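# Turn on the shaker holding four jars

## Task

The shaker already has the four jars on it and its timer is set to 20 seconds; start it running.

## Robot and tools

Robot: two arms, left_arm and right_arm, each with a parallel two-finger gripper. Base positions in the scene frame: left_arm at (-0.016, +0.223, 0) m with identity rotation; right_arm at (+0.011, -0.349, 0) m, yawed very slightly (quat_wxyz +1.000, 0, 0, +0.008). Arm names do not match image left/right.

Frames. Scene frame: origin at table-top height, halfway between the nominal bases, +z up, +x out over the table, left_arm toward +y. Fixed cameras and the table use this frame. Each arm reports its gripper pose (end_effector_position in metres, end_effector_quat_wxyz), velocities and targets in its own base frame. Motion offsets are along the axes of that arm's current Hand target. The gripper's fingers point along its +z; they open and close along its y. The reported position is the spot between the pads, roughly 1 cm short of the fingertips, and may be off by a few centimetres, more when the arm reaches far.

The row. Every motion command uses rows of 14 numbers, each in [-1, 1], one list covering both arms: left_arm dx, dy, dz, rx, ry, rz, opening, then right_arm dx, dy, dz, rx, ry, rz, opening. The six pose numbers are offsets, not poses: they are measured from that arm's Hand target as it stood when the action or move began, in the Hand target's own axes. Scale: 1.0 equals 0.6 m for dx/dy/dz and 180 degrees for the rotation vector rx/ry/rz. Sending the same offset twice moves the arm twice. Six zeros re-request the current Hand target. The opening is absolute: +1 fully open (0.093 m), -1 closed. A 0 there is a real command, so to keep a gripper unchanged resend its current value.

execute_actions(actions, cameras): actions is a list of actions; each action is a table of up to 15 rows, one per 1/30 s step, and every row counts from the action's starting Hand target. A short table repeats its final row to fill 15 steps. An empty list returns state plus images (and the scene number). cameras: list of names, ["all"], [] for none, or omit.

move(target, speed, blend, opening_speed, grip_force, blocking, cameras): straight-line path for each gripper. target is one 14-number row or up to 15 rows; all rows count from the same starting Hand targets, not from the row before. speed in m/s, 0.002 to 2.9 (default 0.25; rotation capped at twice that in rad/s), one value or one per target. blend in metres rounds corners in a list; 0 stops at each. opening_speed is per second on the -1..+1 scale, at least 0.2. grip_force is newtons per pad, 10 to 50, one value or one per arm; it persists, and below full force closing is slow. blocking=false returns after about 0.5 s while the move continues. Moves last at least 0.5 s and are cut off at 10 s. Paths ignore obstacles and the other arm; faster moves lag, stray and hit harder. Avoid routing a gripper close to its own base.

wait(seconds 0 to 10, cameras): lets time pass with last commands held. stop(cameras): brakes a running move. zoom_image(camera, region [x0, y0, x1, y1] in pixels, at most 504x504): closer view of the newest image from cam_high, cam_low, cam_over, cam_left_wrist or cam_right_wrist. finished_scene(scene): ends the current scene irreversibly; call it only once the shaker is running and stays so without help.

Results. Each gives gripper poses, Hand target (the last commanded pose after clipping, the base for the next offsets), Tool commands, grip_measured (+1 open, -1 closed; pads meet near -0.94, about +0.0208 per mm of object width), Joint positions (gripper gap in metres last), joint torques and velocities ("within noise" means still). Action calls also list positions at some steps. The move line reports the ending: done (within 10 mm and 2 degrees), off_target, moving, held or fault, plus limits such as paced or held. Images: cam_high, cam_low, cam_over 504x504; wrist cameras 896x504.

Behaviour. The controller clips commanded rotation to 40 degrees from the measured one per step. Friction and weight can leave the gripper short, low or tilted; check after each move and correct. A blocked arm keeps pushing until commanded back past its gripper. Joint ranges (rad): waist -2.618 to 3.054, shoulder 0 to 3.142, elbow 0 to 3.142 (straight at 2.901), wrist pitch ±1.571, wrist yaw ±1.571, wrist roll ±2.094.

Avoid: knocking jars or the shaker hard, dropping or tipping anything off the table, slamming the fixed device when pressing its control, any contact between the two arms or grippers, pressure on the wrist-camera cables, and long stretched or stalled holds that heat motors (MOTOR HOT at 75 °C; at 90 °C the arm folds and stops working). Press buttons or switches gently and slowly, then back away.

Each tool is called after ">>>" as name(argument=value, ...), one argument or row to a line, values as JSON.

## Session

>>> execute_actions(
  actions=[],
)

Scene clock: 0.00 s.
left_arm: end_effector_position=(+0.3094, +0.0556, +0.2903) grip_measured=+1.000 end_effector_quat_wxyz=(+0.631, -0.003, +0.776, +0.010) | right_arm: end_effector_position=(+0.3078, +0.0193, +0.3001) grip_measured=+1.000 end_effector_quat_wxyz=(+0.646, -0.052, +0.677, +0.349)
Joint positions: left_arm=[0.347 0.781 0.705 -0.141 0.319 0.082 0.093] | right_arm=[-0.406 0.921 0.495 0.563 -0.974 0.532 0.093]
Joint velocities: within noise
Joint torques (N m): no reading
Heat: left arm: 34 °C; right arm: 34 °C.
Hand target: left_arm +0.3093, +0.0556, +0.2964; +0.636, -0.002, +0.772, +0.012 | right_arm +0.3075, +0.0194, +0.3069; +0.652, -0.058, +0.673, +0.345
Tool commands: left_gripper/opening=+1.0 right_gripper/opening=+1.0

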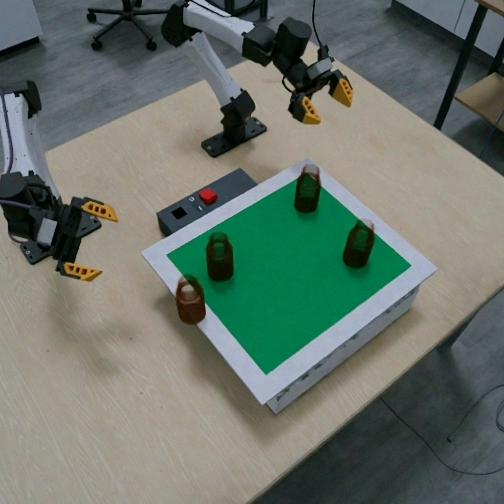

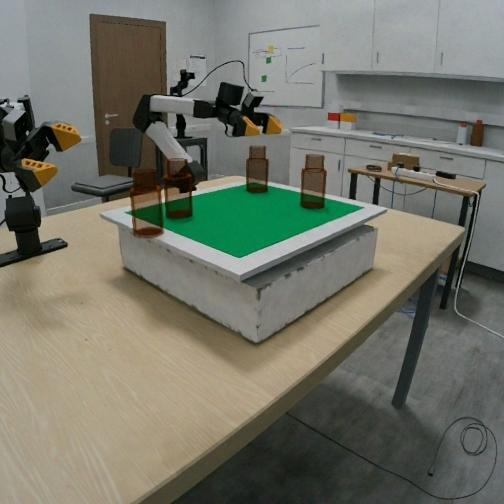

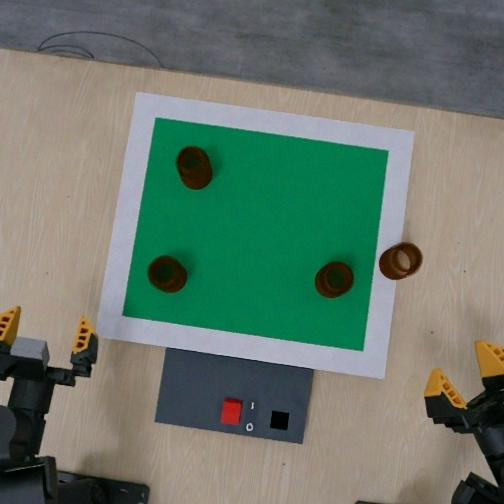

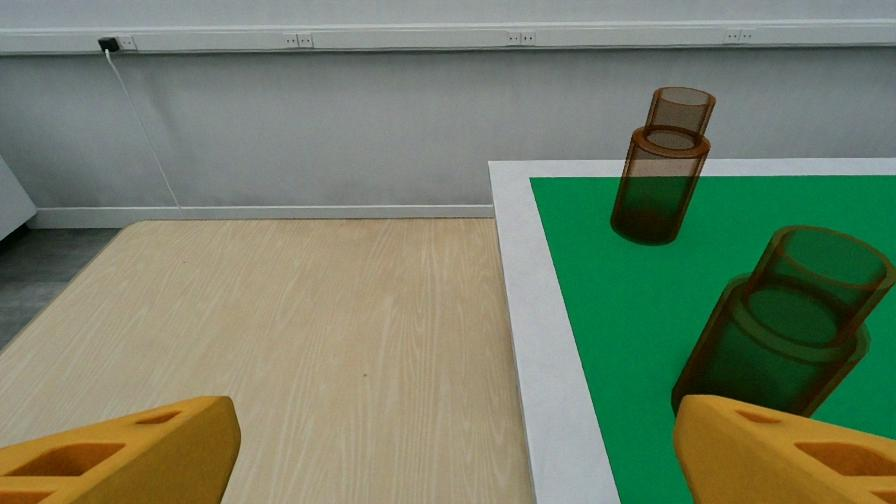

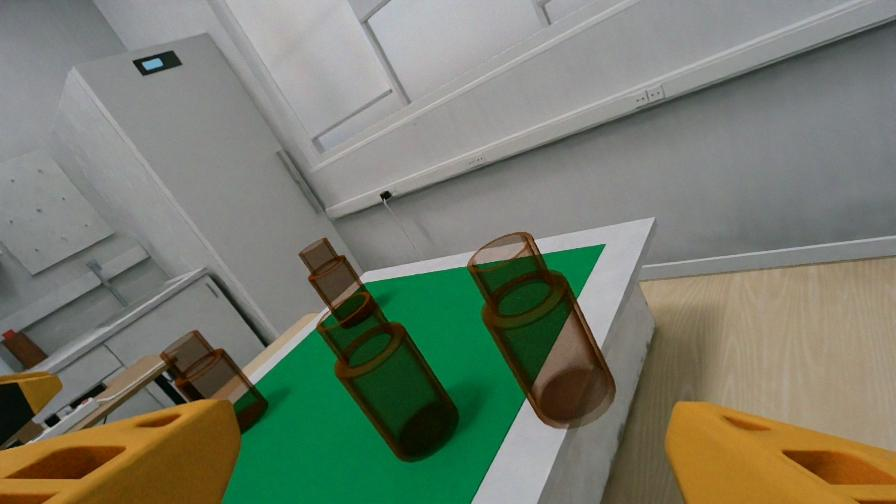

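>>> zoom_image(
  camera="cam_over",
  region=[80, 80, 430, 460],
)

>>> zoom_image(
  camera="cam_over",
  region=[150, 340, 320, 450],
)

>>> zoom_image(
  camera="cam_low",
  region=[90, 120, 400, 350],
)

>>> zoom_image(
  camera="cam_high",
  region=[130, 140, 450, 420],
)

>>> zoom_image(
  camera="cam_over",
  region=[290, 220, 440, 330],
)

Scaled by 1.326.

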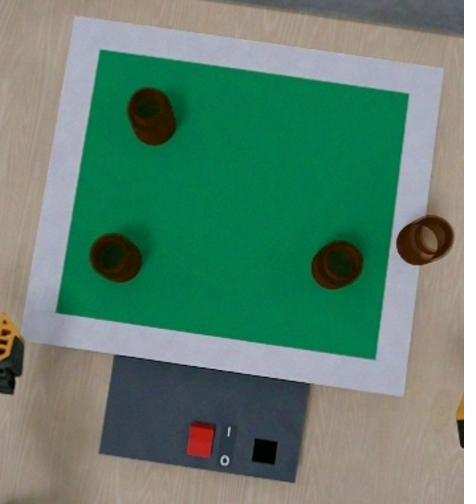

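Scaled by 2.965.

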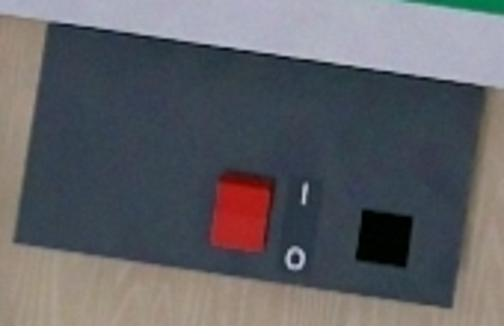

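Scaled by 1.626.

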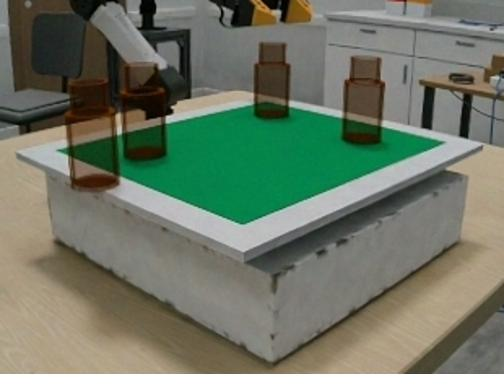

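Scaled by 1.575.

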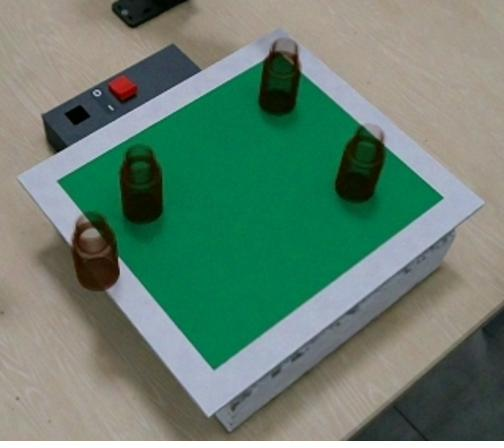

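Scaled by 3.360.

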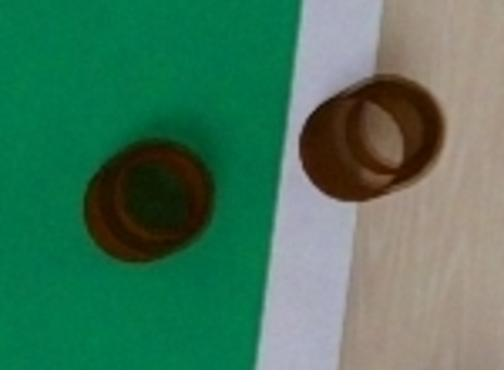

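>>> zoom_image(
  camera="cam_over",
  region=[130, 130, 230, 310],
)

>>> zoom_image(
  camera="cam_low",
  region=[100, 140, 220, 260],
)

>>> zoom_image(
  camera="cam_high",
  region=[140, 210, 260, 350],
)

>>> zoom_image(
  camera="cam_high",
  region=[150, 160, 270, 250],
)

>>> zoom_image(
  camera="cam_over",
  region=[0, 290, 160, 504],
)

>>> zoom_image(
  camera="cam_over",
  region=[340, 320, 504, 504],
)

Scaled by 2.800.

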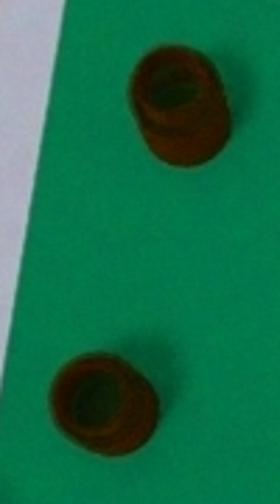

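Scaled by 4.200.

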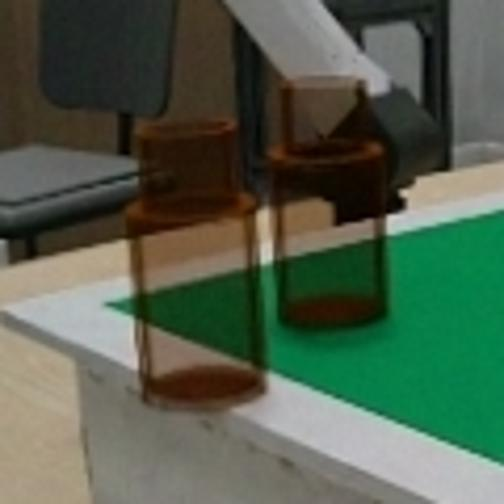

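Scaled by 3.600.

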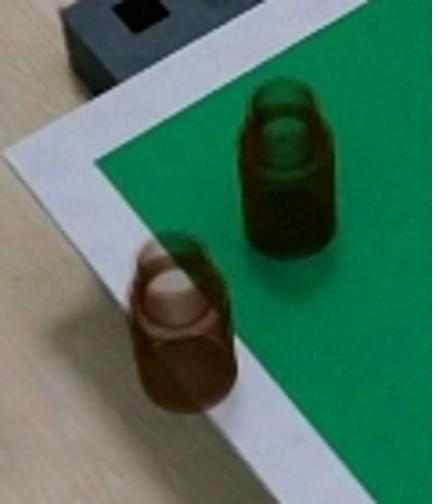

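Scaled by 4.200.

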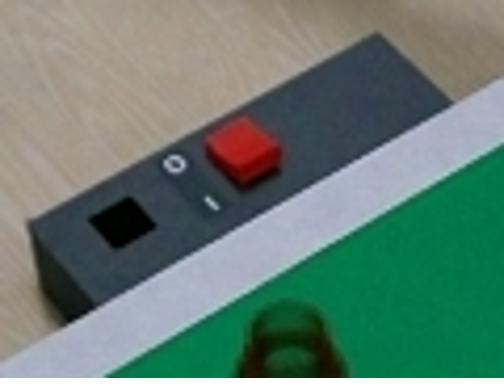

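Scaled by 2.355.

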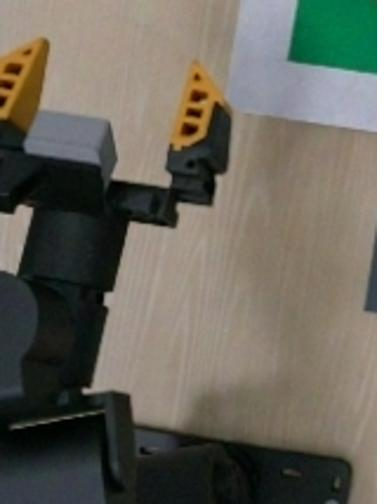

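Scaled by 2.739.

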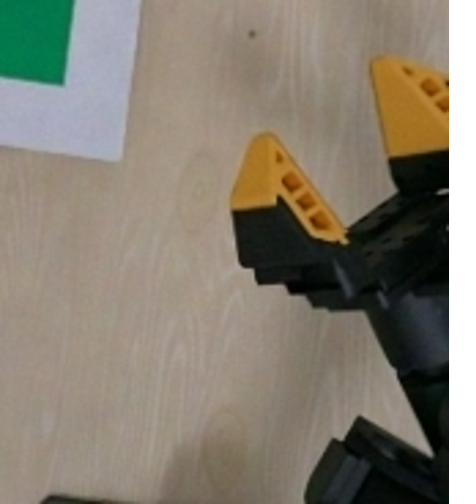

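>>> move(
  target=[0,0,0,0,0,0,1, 0.0653,-0.0227,0.0815,0.1134,0.2039,-0.1030,0.62],
  speed=0.25,
  cameras=["all"],
)

Scene clock: 51.67 s.
left_arm: end_effector_position=(+0.3094, +0.0556, +0.2903) grip_measured=+1.000 end_effector_quat_wxyz=(+0.631, -0.003, +0.776, +0.010) | right_arm: end_effector_position=(+0.3449, +0.0501, +0.2567) grip_measured=+0.623 end_effector_quat_wxyz=(+0.443, -0.149, +0.880, +0.088)
Joint positions: left_arm=[0.347 0.781 0.705 -0.141 0.319 0.082 0.093] | right_arm=[0.008 1.15 1.1 -0.616 -0.285 -0.189 0.075]
Joint torques (N m): left_arm=[-0.05 -1.28 9.13 2.44 -0.02 -0.07] | right_arm=[0.68 -2.74 11.41 1.78 0.02 -0.16]
Heat: left arm: 42 °C; right arm: 39 °C.
Hand target: left_arm +0.3093, +0.0556, +0.2964; +0.636, -0.002, +0.772, +0.012 | right_arm +0.3500, +0.0502, +0.2700; +0.455, -0.154, +0.873, +0.080
Off the commanded pose: left_arm 0.006 m, 1 deg | right_arm 0.014 m, 2 deg.
move: off_target (right_arm)

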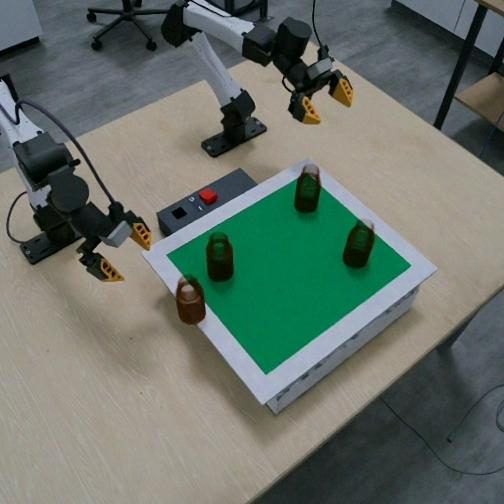

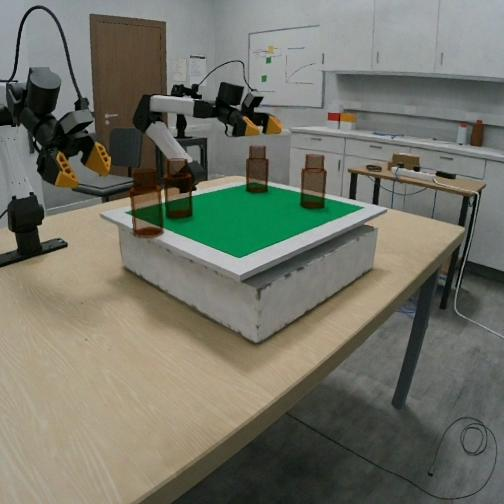

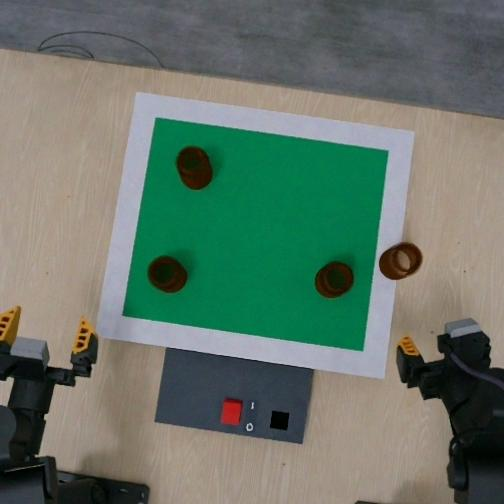

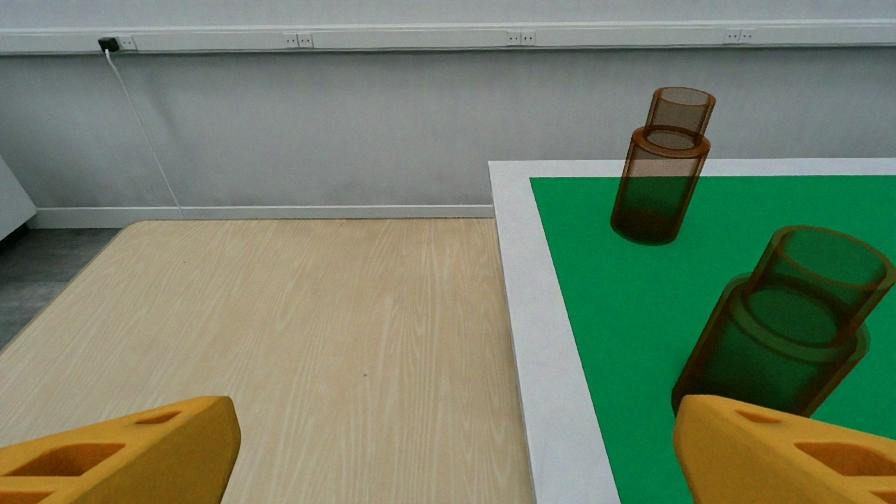

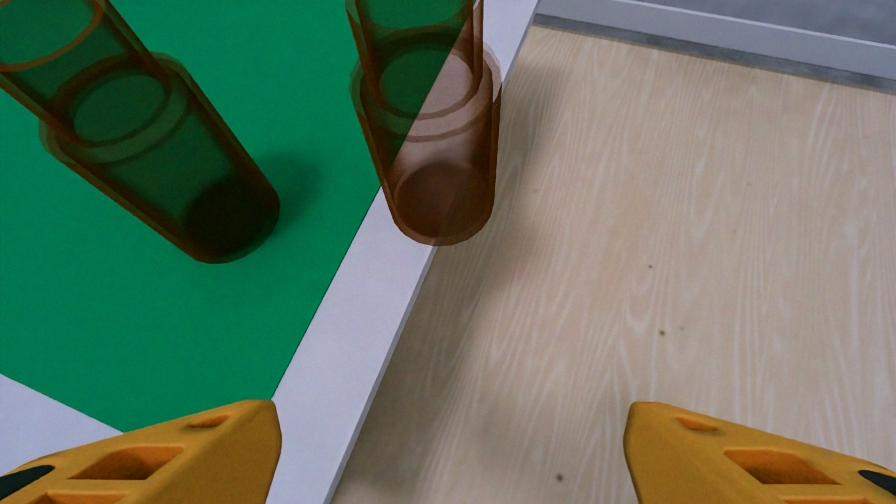

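>>> move(
  target=[0,0,0,0,0,0,1, -0.0048,0,0.1563,0,0,0,0.62],
  speed=0.2,
  cameras=["cam_high", "cam_low", "cam_over", "cam_right_wrist"],
)

Scene clock: 81.00 s.
left_arm: end_effector_position=(+0.3094, +0.0556, +0.2903) grip_measured=+1.000 end_effector_quat_wxyz=(+0.631, -0.003, +0.776, +0.010) | right_arm: end_effector_position=(+0.4146, +0.0762, +0.2058) grip_measured=+0.623 end_effector_quat_wxyz=(+0.436, -0.157, +0.882, +0.084)
Joint positions: left_arm=[0.347 0.781 0.705 -0.141 0.319 0.082 0.093] | right_arm=[0.097 1.424 1.1 -0.345 -0.214 -0.152 0.075]
Joint torques (N m): left_arm=[0.1 -1.37 9.22 2.41 0.02 -0.07] | right_arm=[0.31 -5.15 10.37 2 0.04 0.01]
Heat: left arm: 44 °C; right arm: 41 °C.
Hand target: left_arm +0.3093, +0.0556, +0.2964; +0.636, -0.002, +0.772, +0.012 | right_arm +0.4237, +0.0771, +0.2186; +0.455, -0.154, +0.873, +0.080
Off the commanded pose: left_arm 0.006 m, 1 deg | right_arm 0.016 m, 2 deg.
move: off_target (right_arm)
Images, in order (width x height): cam_high 504x504, cam_low 504x504, cam_over 504x504, cam_right_wrist 896x504.

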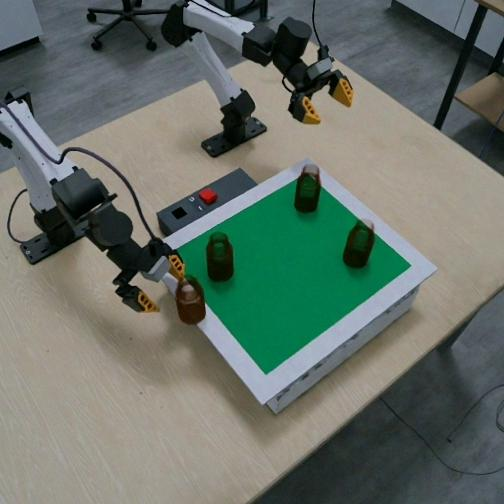

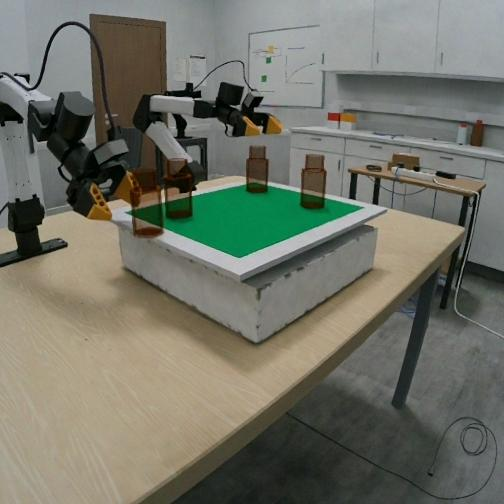

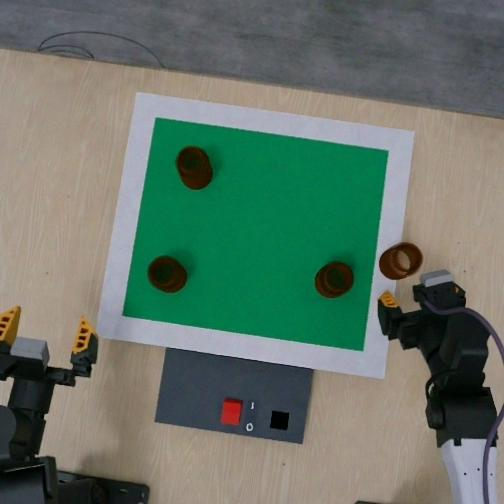

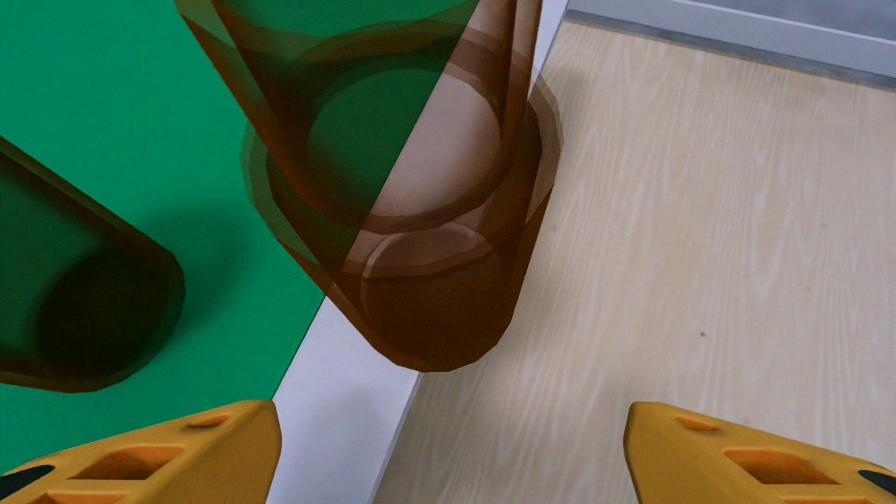

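>>> move(
  target=[0,0,0,0,0,0,1, 0.0013,0.0072,0.1130,0,0,0,0.62],
  speed=0.12,
  cameras=["cam_high", "cam_low", "cam_over", "cam_right_wrist"],
)

Scene clock: 117.80 s.
left_arm: end_effector_position=(+0.3094, +0.0556, +0.2903) grip_measured=+1.000 end_effector_quat_wxyz=(+0.631, -0.003, +0.776, +0.010) | right_arm: end_effector_position=(+0.4719, +0.1002, +0.1892) grip_measured=+0.623 end_effector_quat_wxyz=(+0.470, -0.160, +0.864, +0.084)
Joint positions: left_arm=[0.347 0.781 0.705 -0.141 0.319 0.082 0.093] | right_arm=[0.147 1.63 1.168 -0.124 -0.179 -0.122 0.075]
Joint torques (N m): left_arm=[0.09 -1.29 9.2 2.42 0 -0.04] | right_arm=[0.62 -5.22 9.35 1.63 0.07 0.05]
Heat: left arm: 46 °C; right arm: 43 °C.
Hand target: left_arm +0.3093, +0.0556, +0.2964; +0.636, -0.002, +0.772, +0.012 | right_arm +0.4740, +0.1000, +0.1790; +0.455, -0.154, +0.873, +0.080
Off the commanded pose: left_arm 0.006 m, 1 deg | right_arm 0.010 m, 2 deg.
move: done
Images, in order (width x height): cam_high 504x504, cam_low 504x504, cam_over 504x504, cam_right_wrist 896x504.

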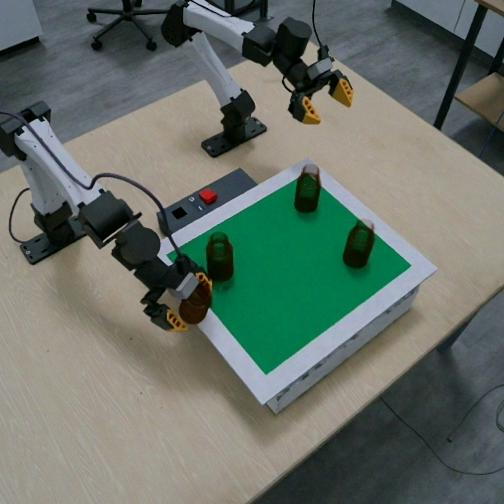

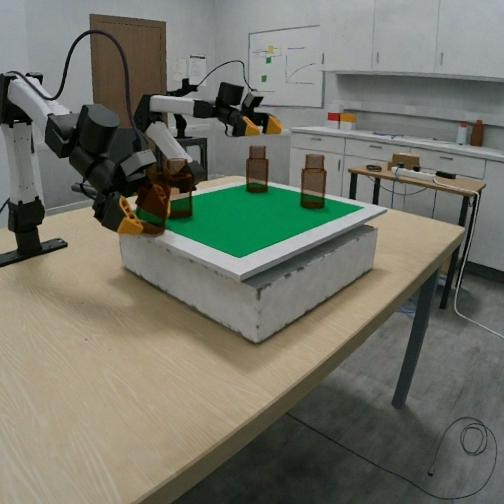

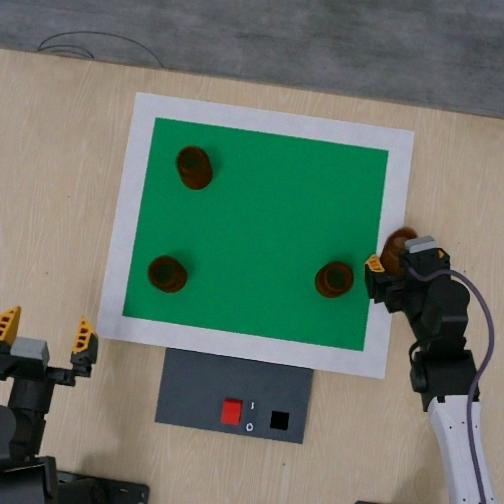

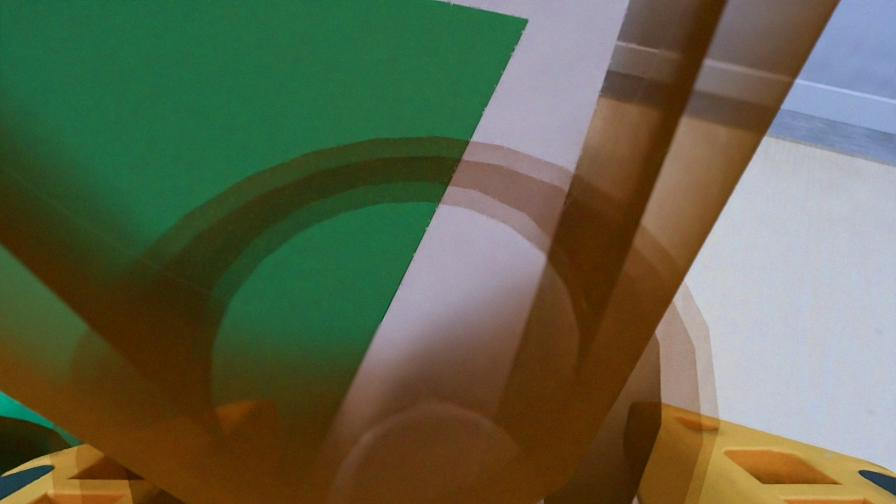

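>>> zoom_image(
  camera="cam_over",
  region=[330, 200, 470, 320],
)

>>> zoom_image(
  camera="cam_low",
  region=[80, 130, 230, 260],
)

>>> zoom_image(
  camera="cam_high",
  region=[130, 220, 270, 350],
)

Scaled by 3.600.

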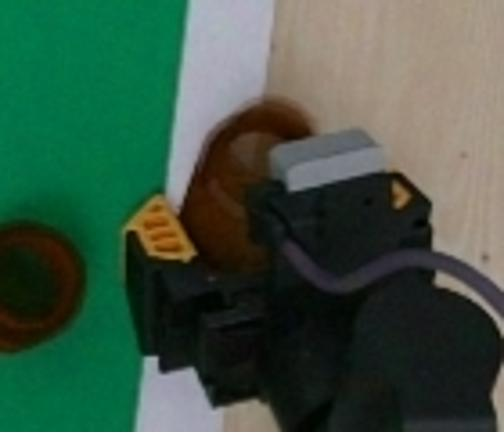

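Scaled by 3.360.

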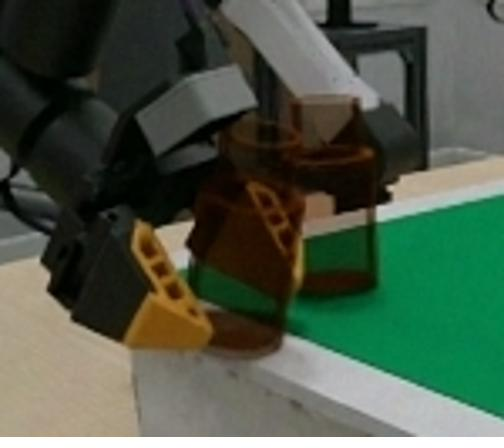

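Scaled by 3.600.

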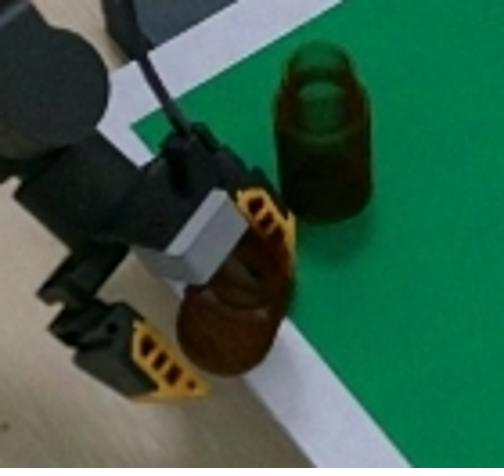

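>>> move(
  target=[0,0,0,0,0,0,1, -0.0013,-0.0050,-0.1130,0,0,0,0.62],
  speed=0.05,
  cameras=["cam_high", "cam_low", "cam_over", "cam_right_wrist"],
)

Scene clock: 175.80 s.
left_arm: end_effector_position=(+0.3094, +0.0556, +0.2903) grip_measured=+1.000 end_effector_quat_wxyz=(+0.631, -0.003, +0.776, +0.010) | right_arm: end_effector_position=(+0.4279, +0.0782, +0.2123) grip_measured=+0.623 end_effector_quat_wxyz=(+0.448, -0.149, +0.878, +0.076)
Joint positions: left_arm=[0.347 0.781 0.705 -0.141 0.319 0.082 0.093] | right_arm=[0.11 1.458 1.137 -0.319 -0.183 -0.134 0.075]
Joint torques (N m): left_arm=[0.18 -1.29 9.25 2.42 0.01 -0.1] | right_arm=[-0.21 -8.2 7.2 1.8 -0.19 -0.15]
Heat: left arm: 48 °C; right arm: 43 °C.
Hand target: left_arm +0.3093, +0.0556, +0.2964; +0.636, -0.002, +0.772, +0.012 | right_arm +0.4233, +0.0782, +0.2185; +0.455, -0.154, +0.873, +0.080
Off the commanded pose: left_arm 0.006 m, 1 deg | right_arm 0.008 m, 1 deg.
move: done
Images, in order (width x height): cam_high 504x504, cam_low 504x504, cam_over 504x504, cam_right_wrist 896x504.

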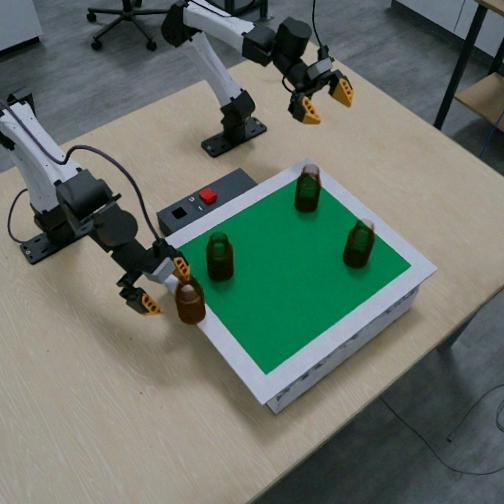

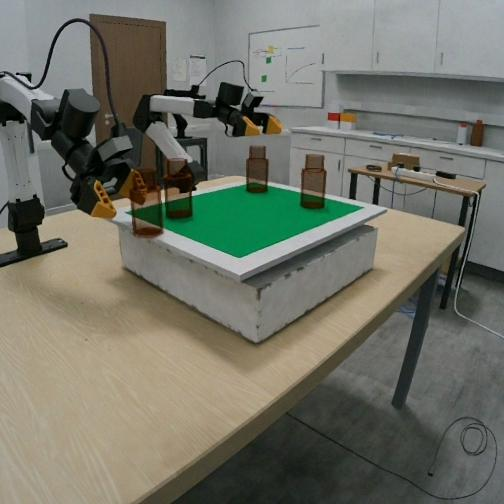

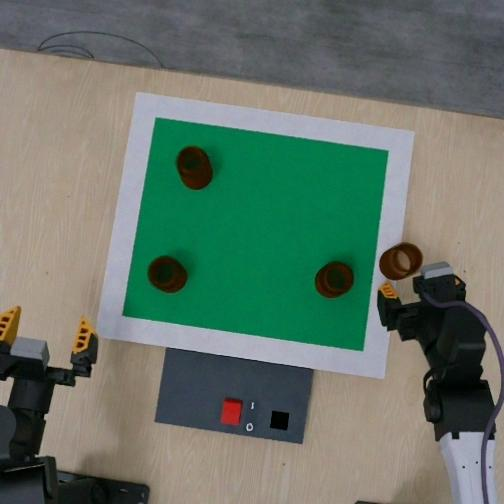

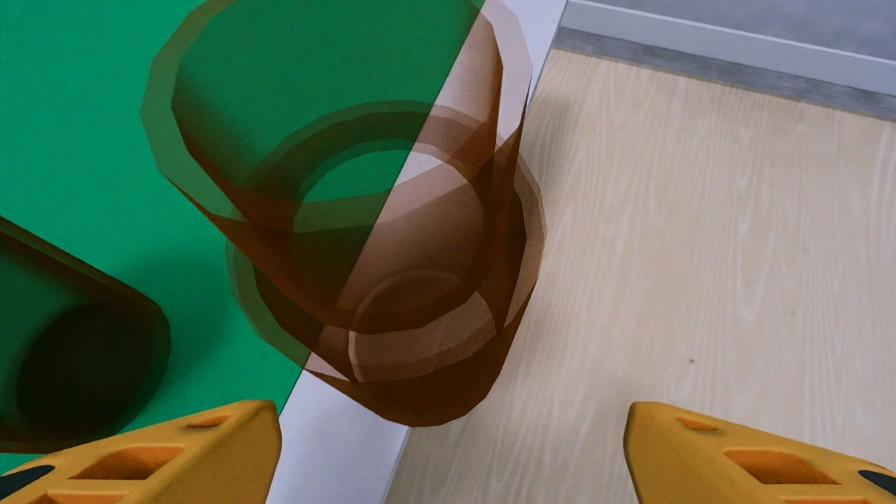

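>>> move(
  target=[0,0,0,0,0,0,1, 0.0445,0.0078,-0.0678,0,-0.15,0,0.62],
  speed=0.12,
  cameras=["cam_high", "cam_low", "cam_over", "cam_right_wrist"],
)

Scene clock: 264.83 s.
left_arm: end_effector_position=(+0.3094, +0.0556, +0.2903) grip_measured=+1.000 end_effector_quat_wxyz=(+0.631, -0.003, +0.776, +0.010) | right_arm: end_effector_position=(+0.3783, +0.0662, +0.2129) grip_measured=+0.623 end_effector_quat_wxyz=(+0.635, -0.131, +0.753, +0.110)
Joint positions: left_arm=[0.347 0.781 0.705 -0.141 0.319 0.082 0.093] | right_arm=[0.046 1.18 0.518 0.485 -0.294 -0.052 0.075]
Joint torques (N m): left_arm=[0.14 -1.26 9.35 2.41 0.01 -0.06] | right_arm=[-0.23 -4.85 7.05 2.24 -0.11 0.01]
Heat: left arm: 50 °C; right arm: 44 °C.
Hand target: left_arm +0.3093, +0.0556, +0.2964; +0.636, -0.002, +0.772, +0.012 | right_arm +0.3760, +0.0660, +0.2199; +0.646, -0.131, +0.743, +0.114
Off the commanded pose: left_arm 0.006 m, 1 deg | right_arm 0.007 m, 2 deg.
move: done
Images, in order (width x height): cam_high 504x504, cam_low 504x504, cam_over 504x504, cam_right_wrist 896x504.

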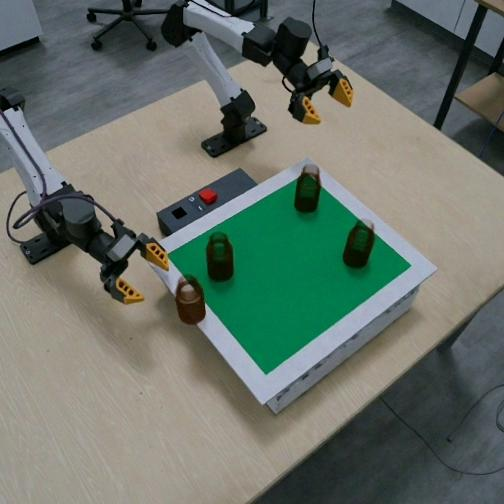

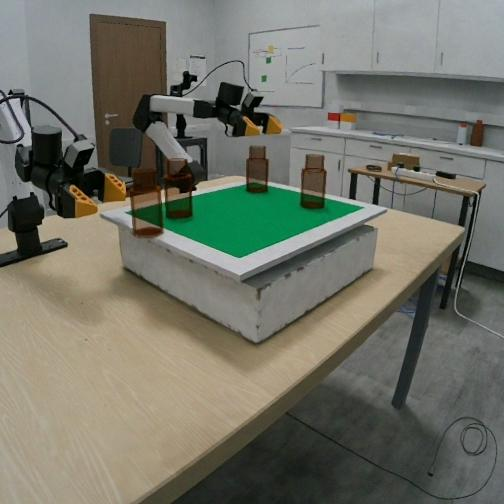

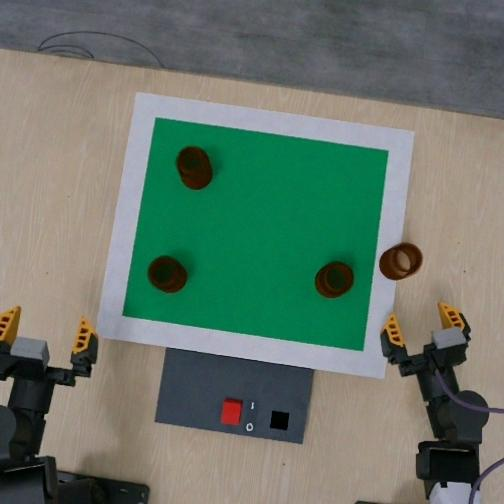

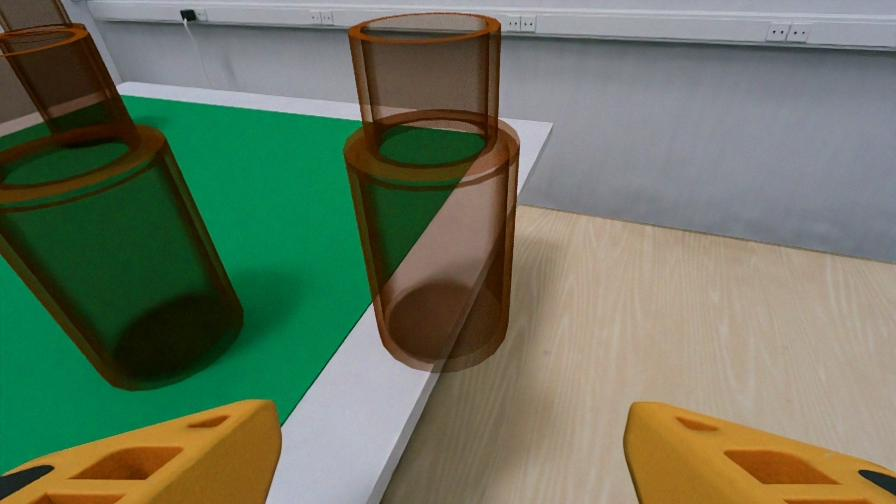

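>>> move(
  target=[0,0,0,0,0,0,1, 0.0065,0.0042,0.1433,0,0,0,0.62],
  speed=0.1,
  cameras=["cam_high", "cam_low", "cam_over", "cam_right_wrist"],
)

Scene clock: 283.47 s.
left_arm: end_effector_position=(+0.3094, +0.0556, +0.2903) grip_measured=+1.000 end_effector_quat_wxyz=(+0.631, -0.003, +0.776, +0.010) | right_arm: end_effector_position=(+0.4453, +0.0968, +0.1892) grip_measured=+0.623 end_effector_quat_wxyz=(+0.629, -0.137, +0.756, +0.118)
Joint positions: left_arm=[0.347 0.781 0.705 -0.141 0.319 0.082 0.093] | right_arm=[0.129 1.545 0.698 0.66 -0.231 -0.038 0.075]
Joint torques (N m): left_arm=[0.16 -1.36 9.25 2.4 0.01 -0.05] | right_arm=[0.73 -5.01 10.25 2.29 0.14 0.01]
Heat: left arm: 50 °C; right arm: 47 °C.
Hand target: left_arm +0.3093, +0.0556, +0.2964; +0.636, -0.002, +0.772, +0.012 | right_arm +0.4546, +0.0974, +0.2042; +0.646, -0.131, +0.743, +0.114
Off the commanded pose: left_arm 0.006 m, 1 deg | right_arm 0.018 m, 3 deg.
move: off_target (right_arm)
Images, in order (width x height): cam_high 504x504, cam_low 504x504, cam_over 504x504, cam_right_wrist 896x504.

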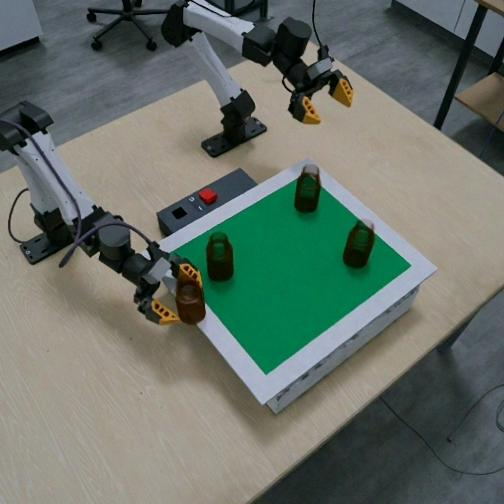

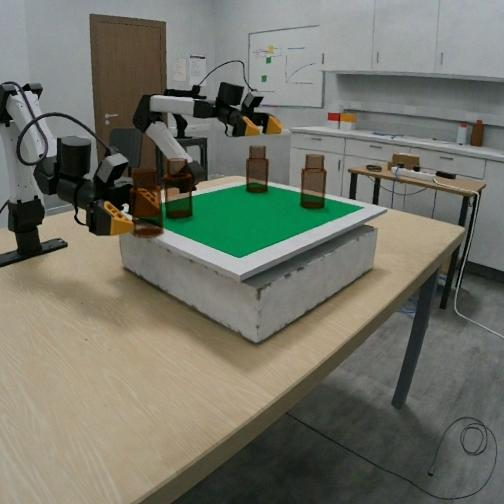

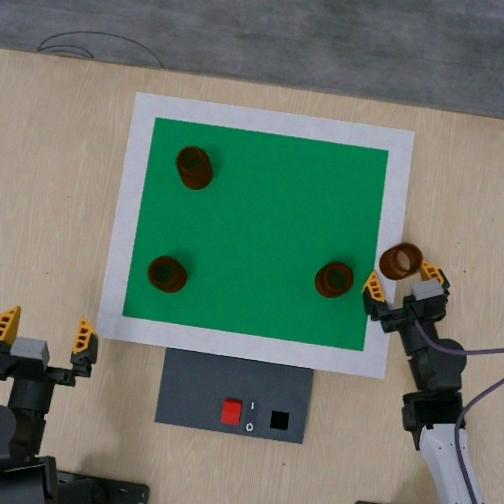

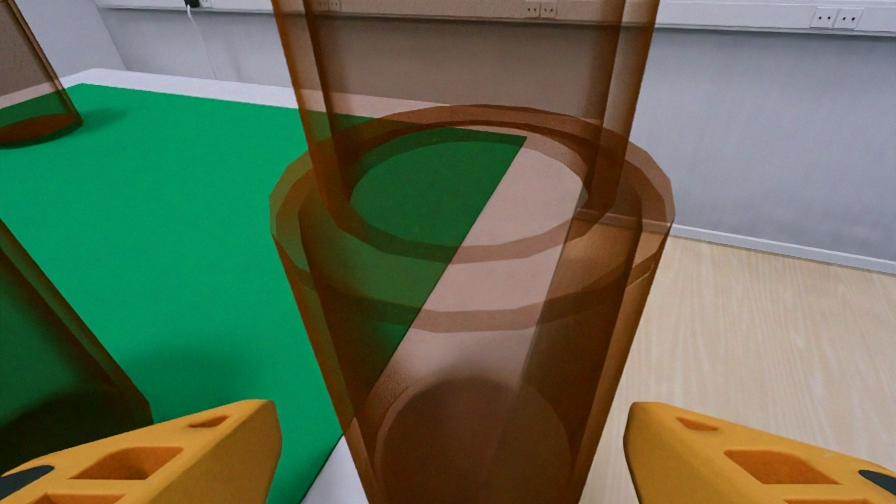

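>>> move(
  target=[0,0,0,0,0,0,1, -0.0138,-0.004,0.0208,0,0,0,0.62],
  speed=0.05,
  cameras=["cam_over", "cam_right_wrist"],
)

Scene clock: 294.30 s.
left_arm: end_effector_position=(+0.3094, +0.0556, +0.2903) grip_measured=+1.000 end_effector_quat_wxyz=(+0.631, -0.003, +0.776, +0.010) | right_arm: end_effector_position=(+0.4608, +0.0983, +0.2015) grip_measured=+0.623 end_effector_quat_wxyz=(+0.639, -0.136, +0.748, +0.116)
Joint positions: left_arm=[0.347 0.781 0.705 -0.141 0.319 0.082 0.093] | right_arm=[0.129 1.583 0.766 0.654 -0.228 -0.037 0.075]
Joint torques (N m): left_arm=[-0.08 -1.32 9.37 2.39 0.02 -0.05] | right_arm=[0.76 -5.41 10.3 2.04 0.14 0]
Heat: left arm: 50 °C; right arm: 48 °C.
Hand target: left_arm +0.3093, +0.0556, +0.2964; +0.636, -0.002, +0.772, +0.012 | right_arm +0.4682, +0.0997, +0.2106; +0.646, -0.131, +0.743, +0.114
Off the commanded pose: left_arm 0.006 m, 1 deg | right_arm 0.012 m, 1 deg.
move: off_target (right_arm)
Images, in order (width x height): cam_over 504x504, cam_right_wrist 896x504.

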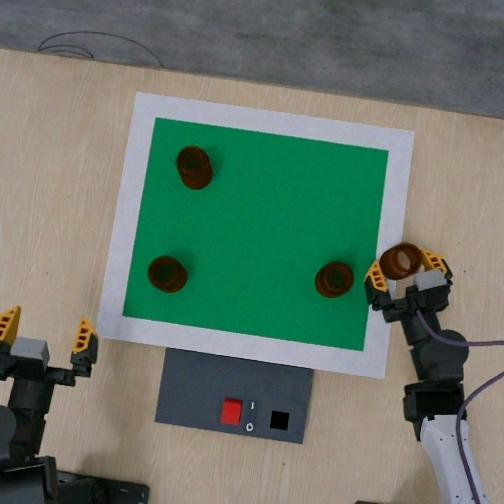

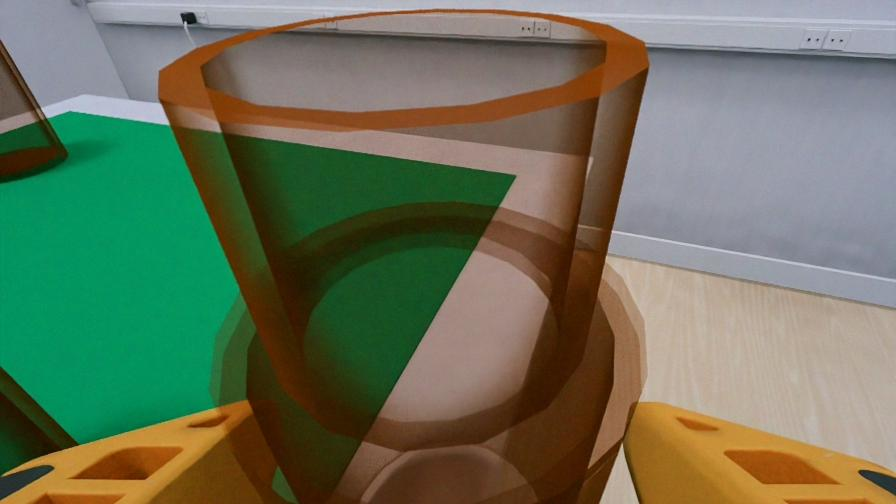

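>>> move(
  target=[0,0,0,0,0,0,1, 0,0,0,0,0,0,-0.1],
  speed=0.05,
  grip_force=[50, 25],
  cameras=["cam_over", "cam_high", "cam_right_wrist"],
)

Scene clock: 303.90 s.
left_arm: end_effector_position=(+0.3094, +0.0556, +0.2903) grip_measured=+1.000 end_effector_quat_wxyz=(+0.631, -0.003, +0.776, +0.010) | right_arm: end_effector_position=(+0.4606, +0.0992, +0.2013) grip_measured=+0.130 end_effector_quat_wxyz=(+0.638, -0.137, +0.749, +0.117)
Joint positions: left_arm=[0.347 0.781 0.705 -0.141 0.319 0.082 0.093] | right_arm=[0.131 1.583 0.766 0.653 -0.228 -0.037 0.051]
Joint torques (N m): left_arm=[-0.06 -1.44 9.35 2.42 0.03 -0.02] | right_arm=[0.59 -5.44 10.32 2.04 0.14 0.01]
Heat: left arm: 51 °C; right arm: 46 °C.
Hand target: left_arm +0.3093, +0.0556, +0.2964; +0.636, -0.002, +0.772, +0.012 | right_arm +0.4681, +0.0998, +0.2106; +0.646, -0.131, +0.743, +0.114
Off the commanded pose: left_arm 0.006 m, 1 deg | right_arm 0.012 m, 1 deg.
grip_force (N): 50, 25
move: off_target (right_arm)
Images, in order (width x height): cam_high 504x504, cam_over 504x504, cam_right_wrist 896x504.

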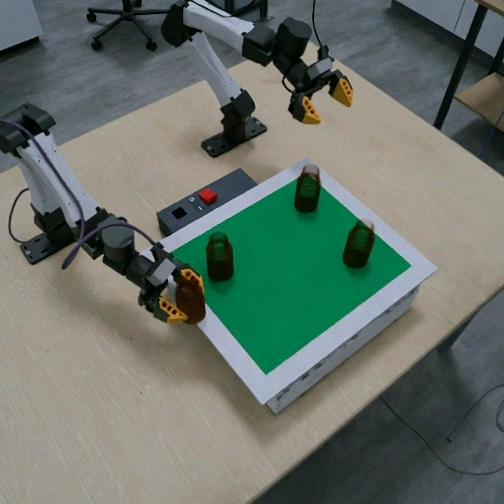

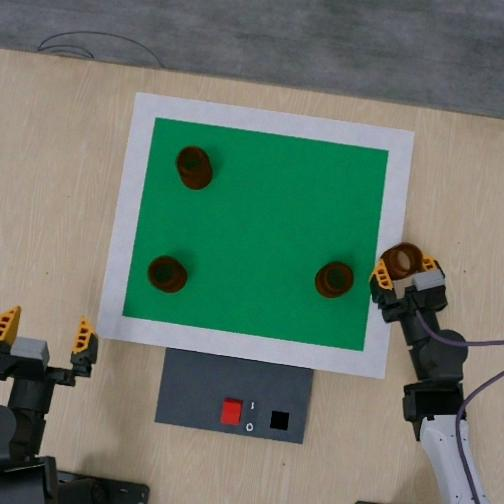

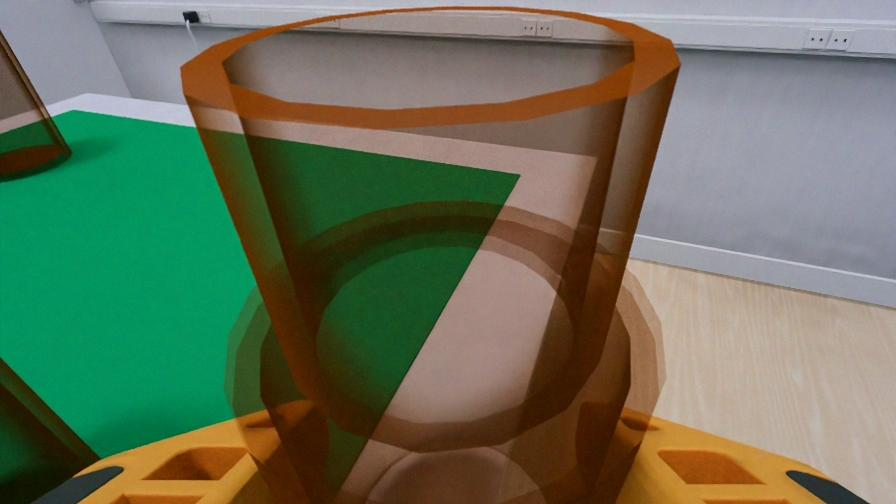

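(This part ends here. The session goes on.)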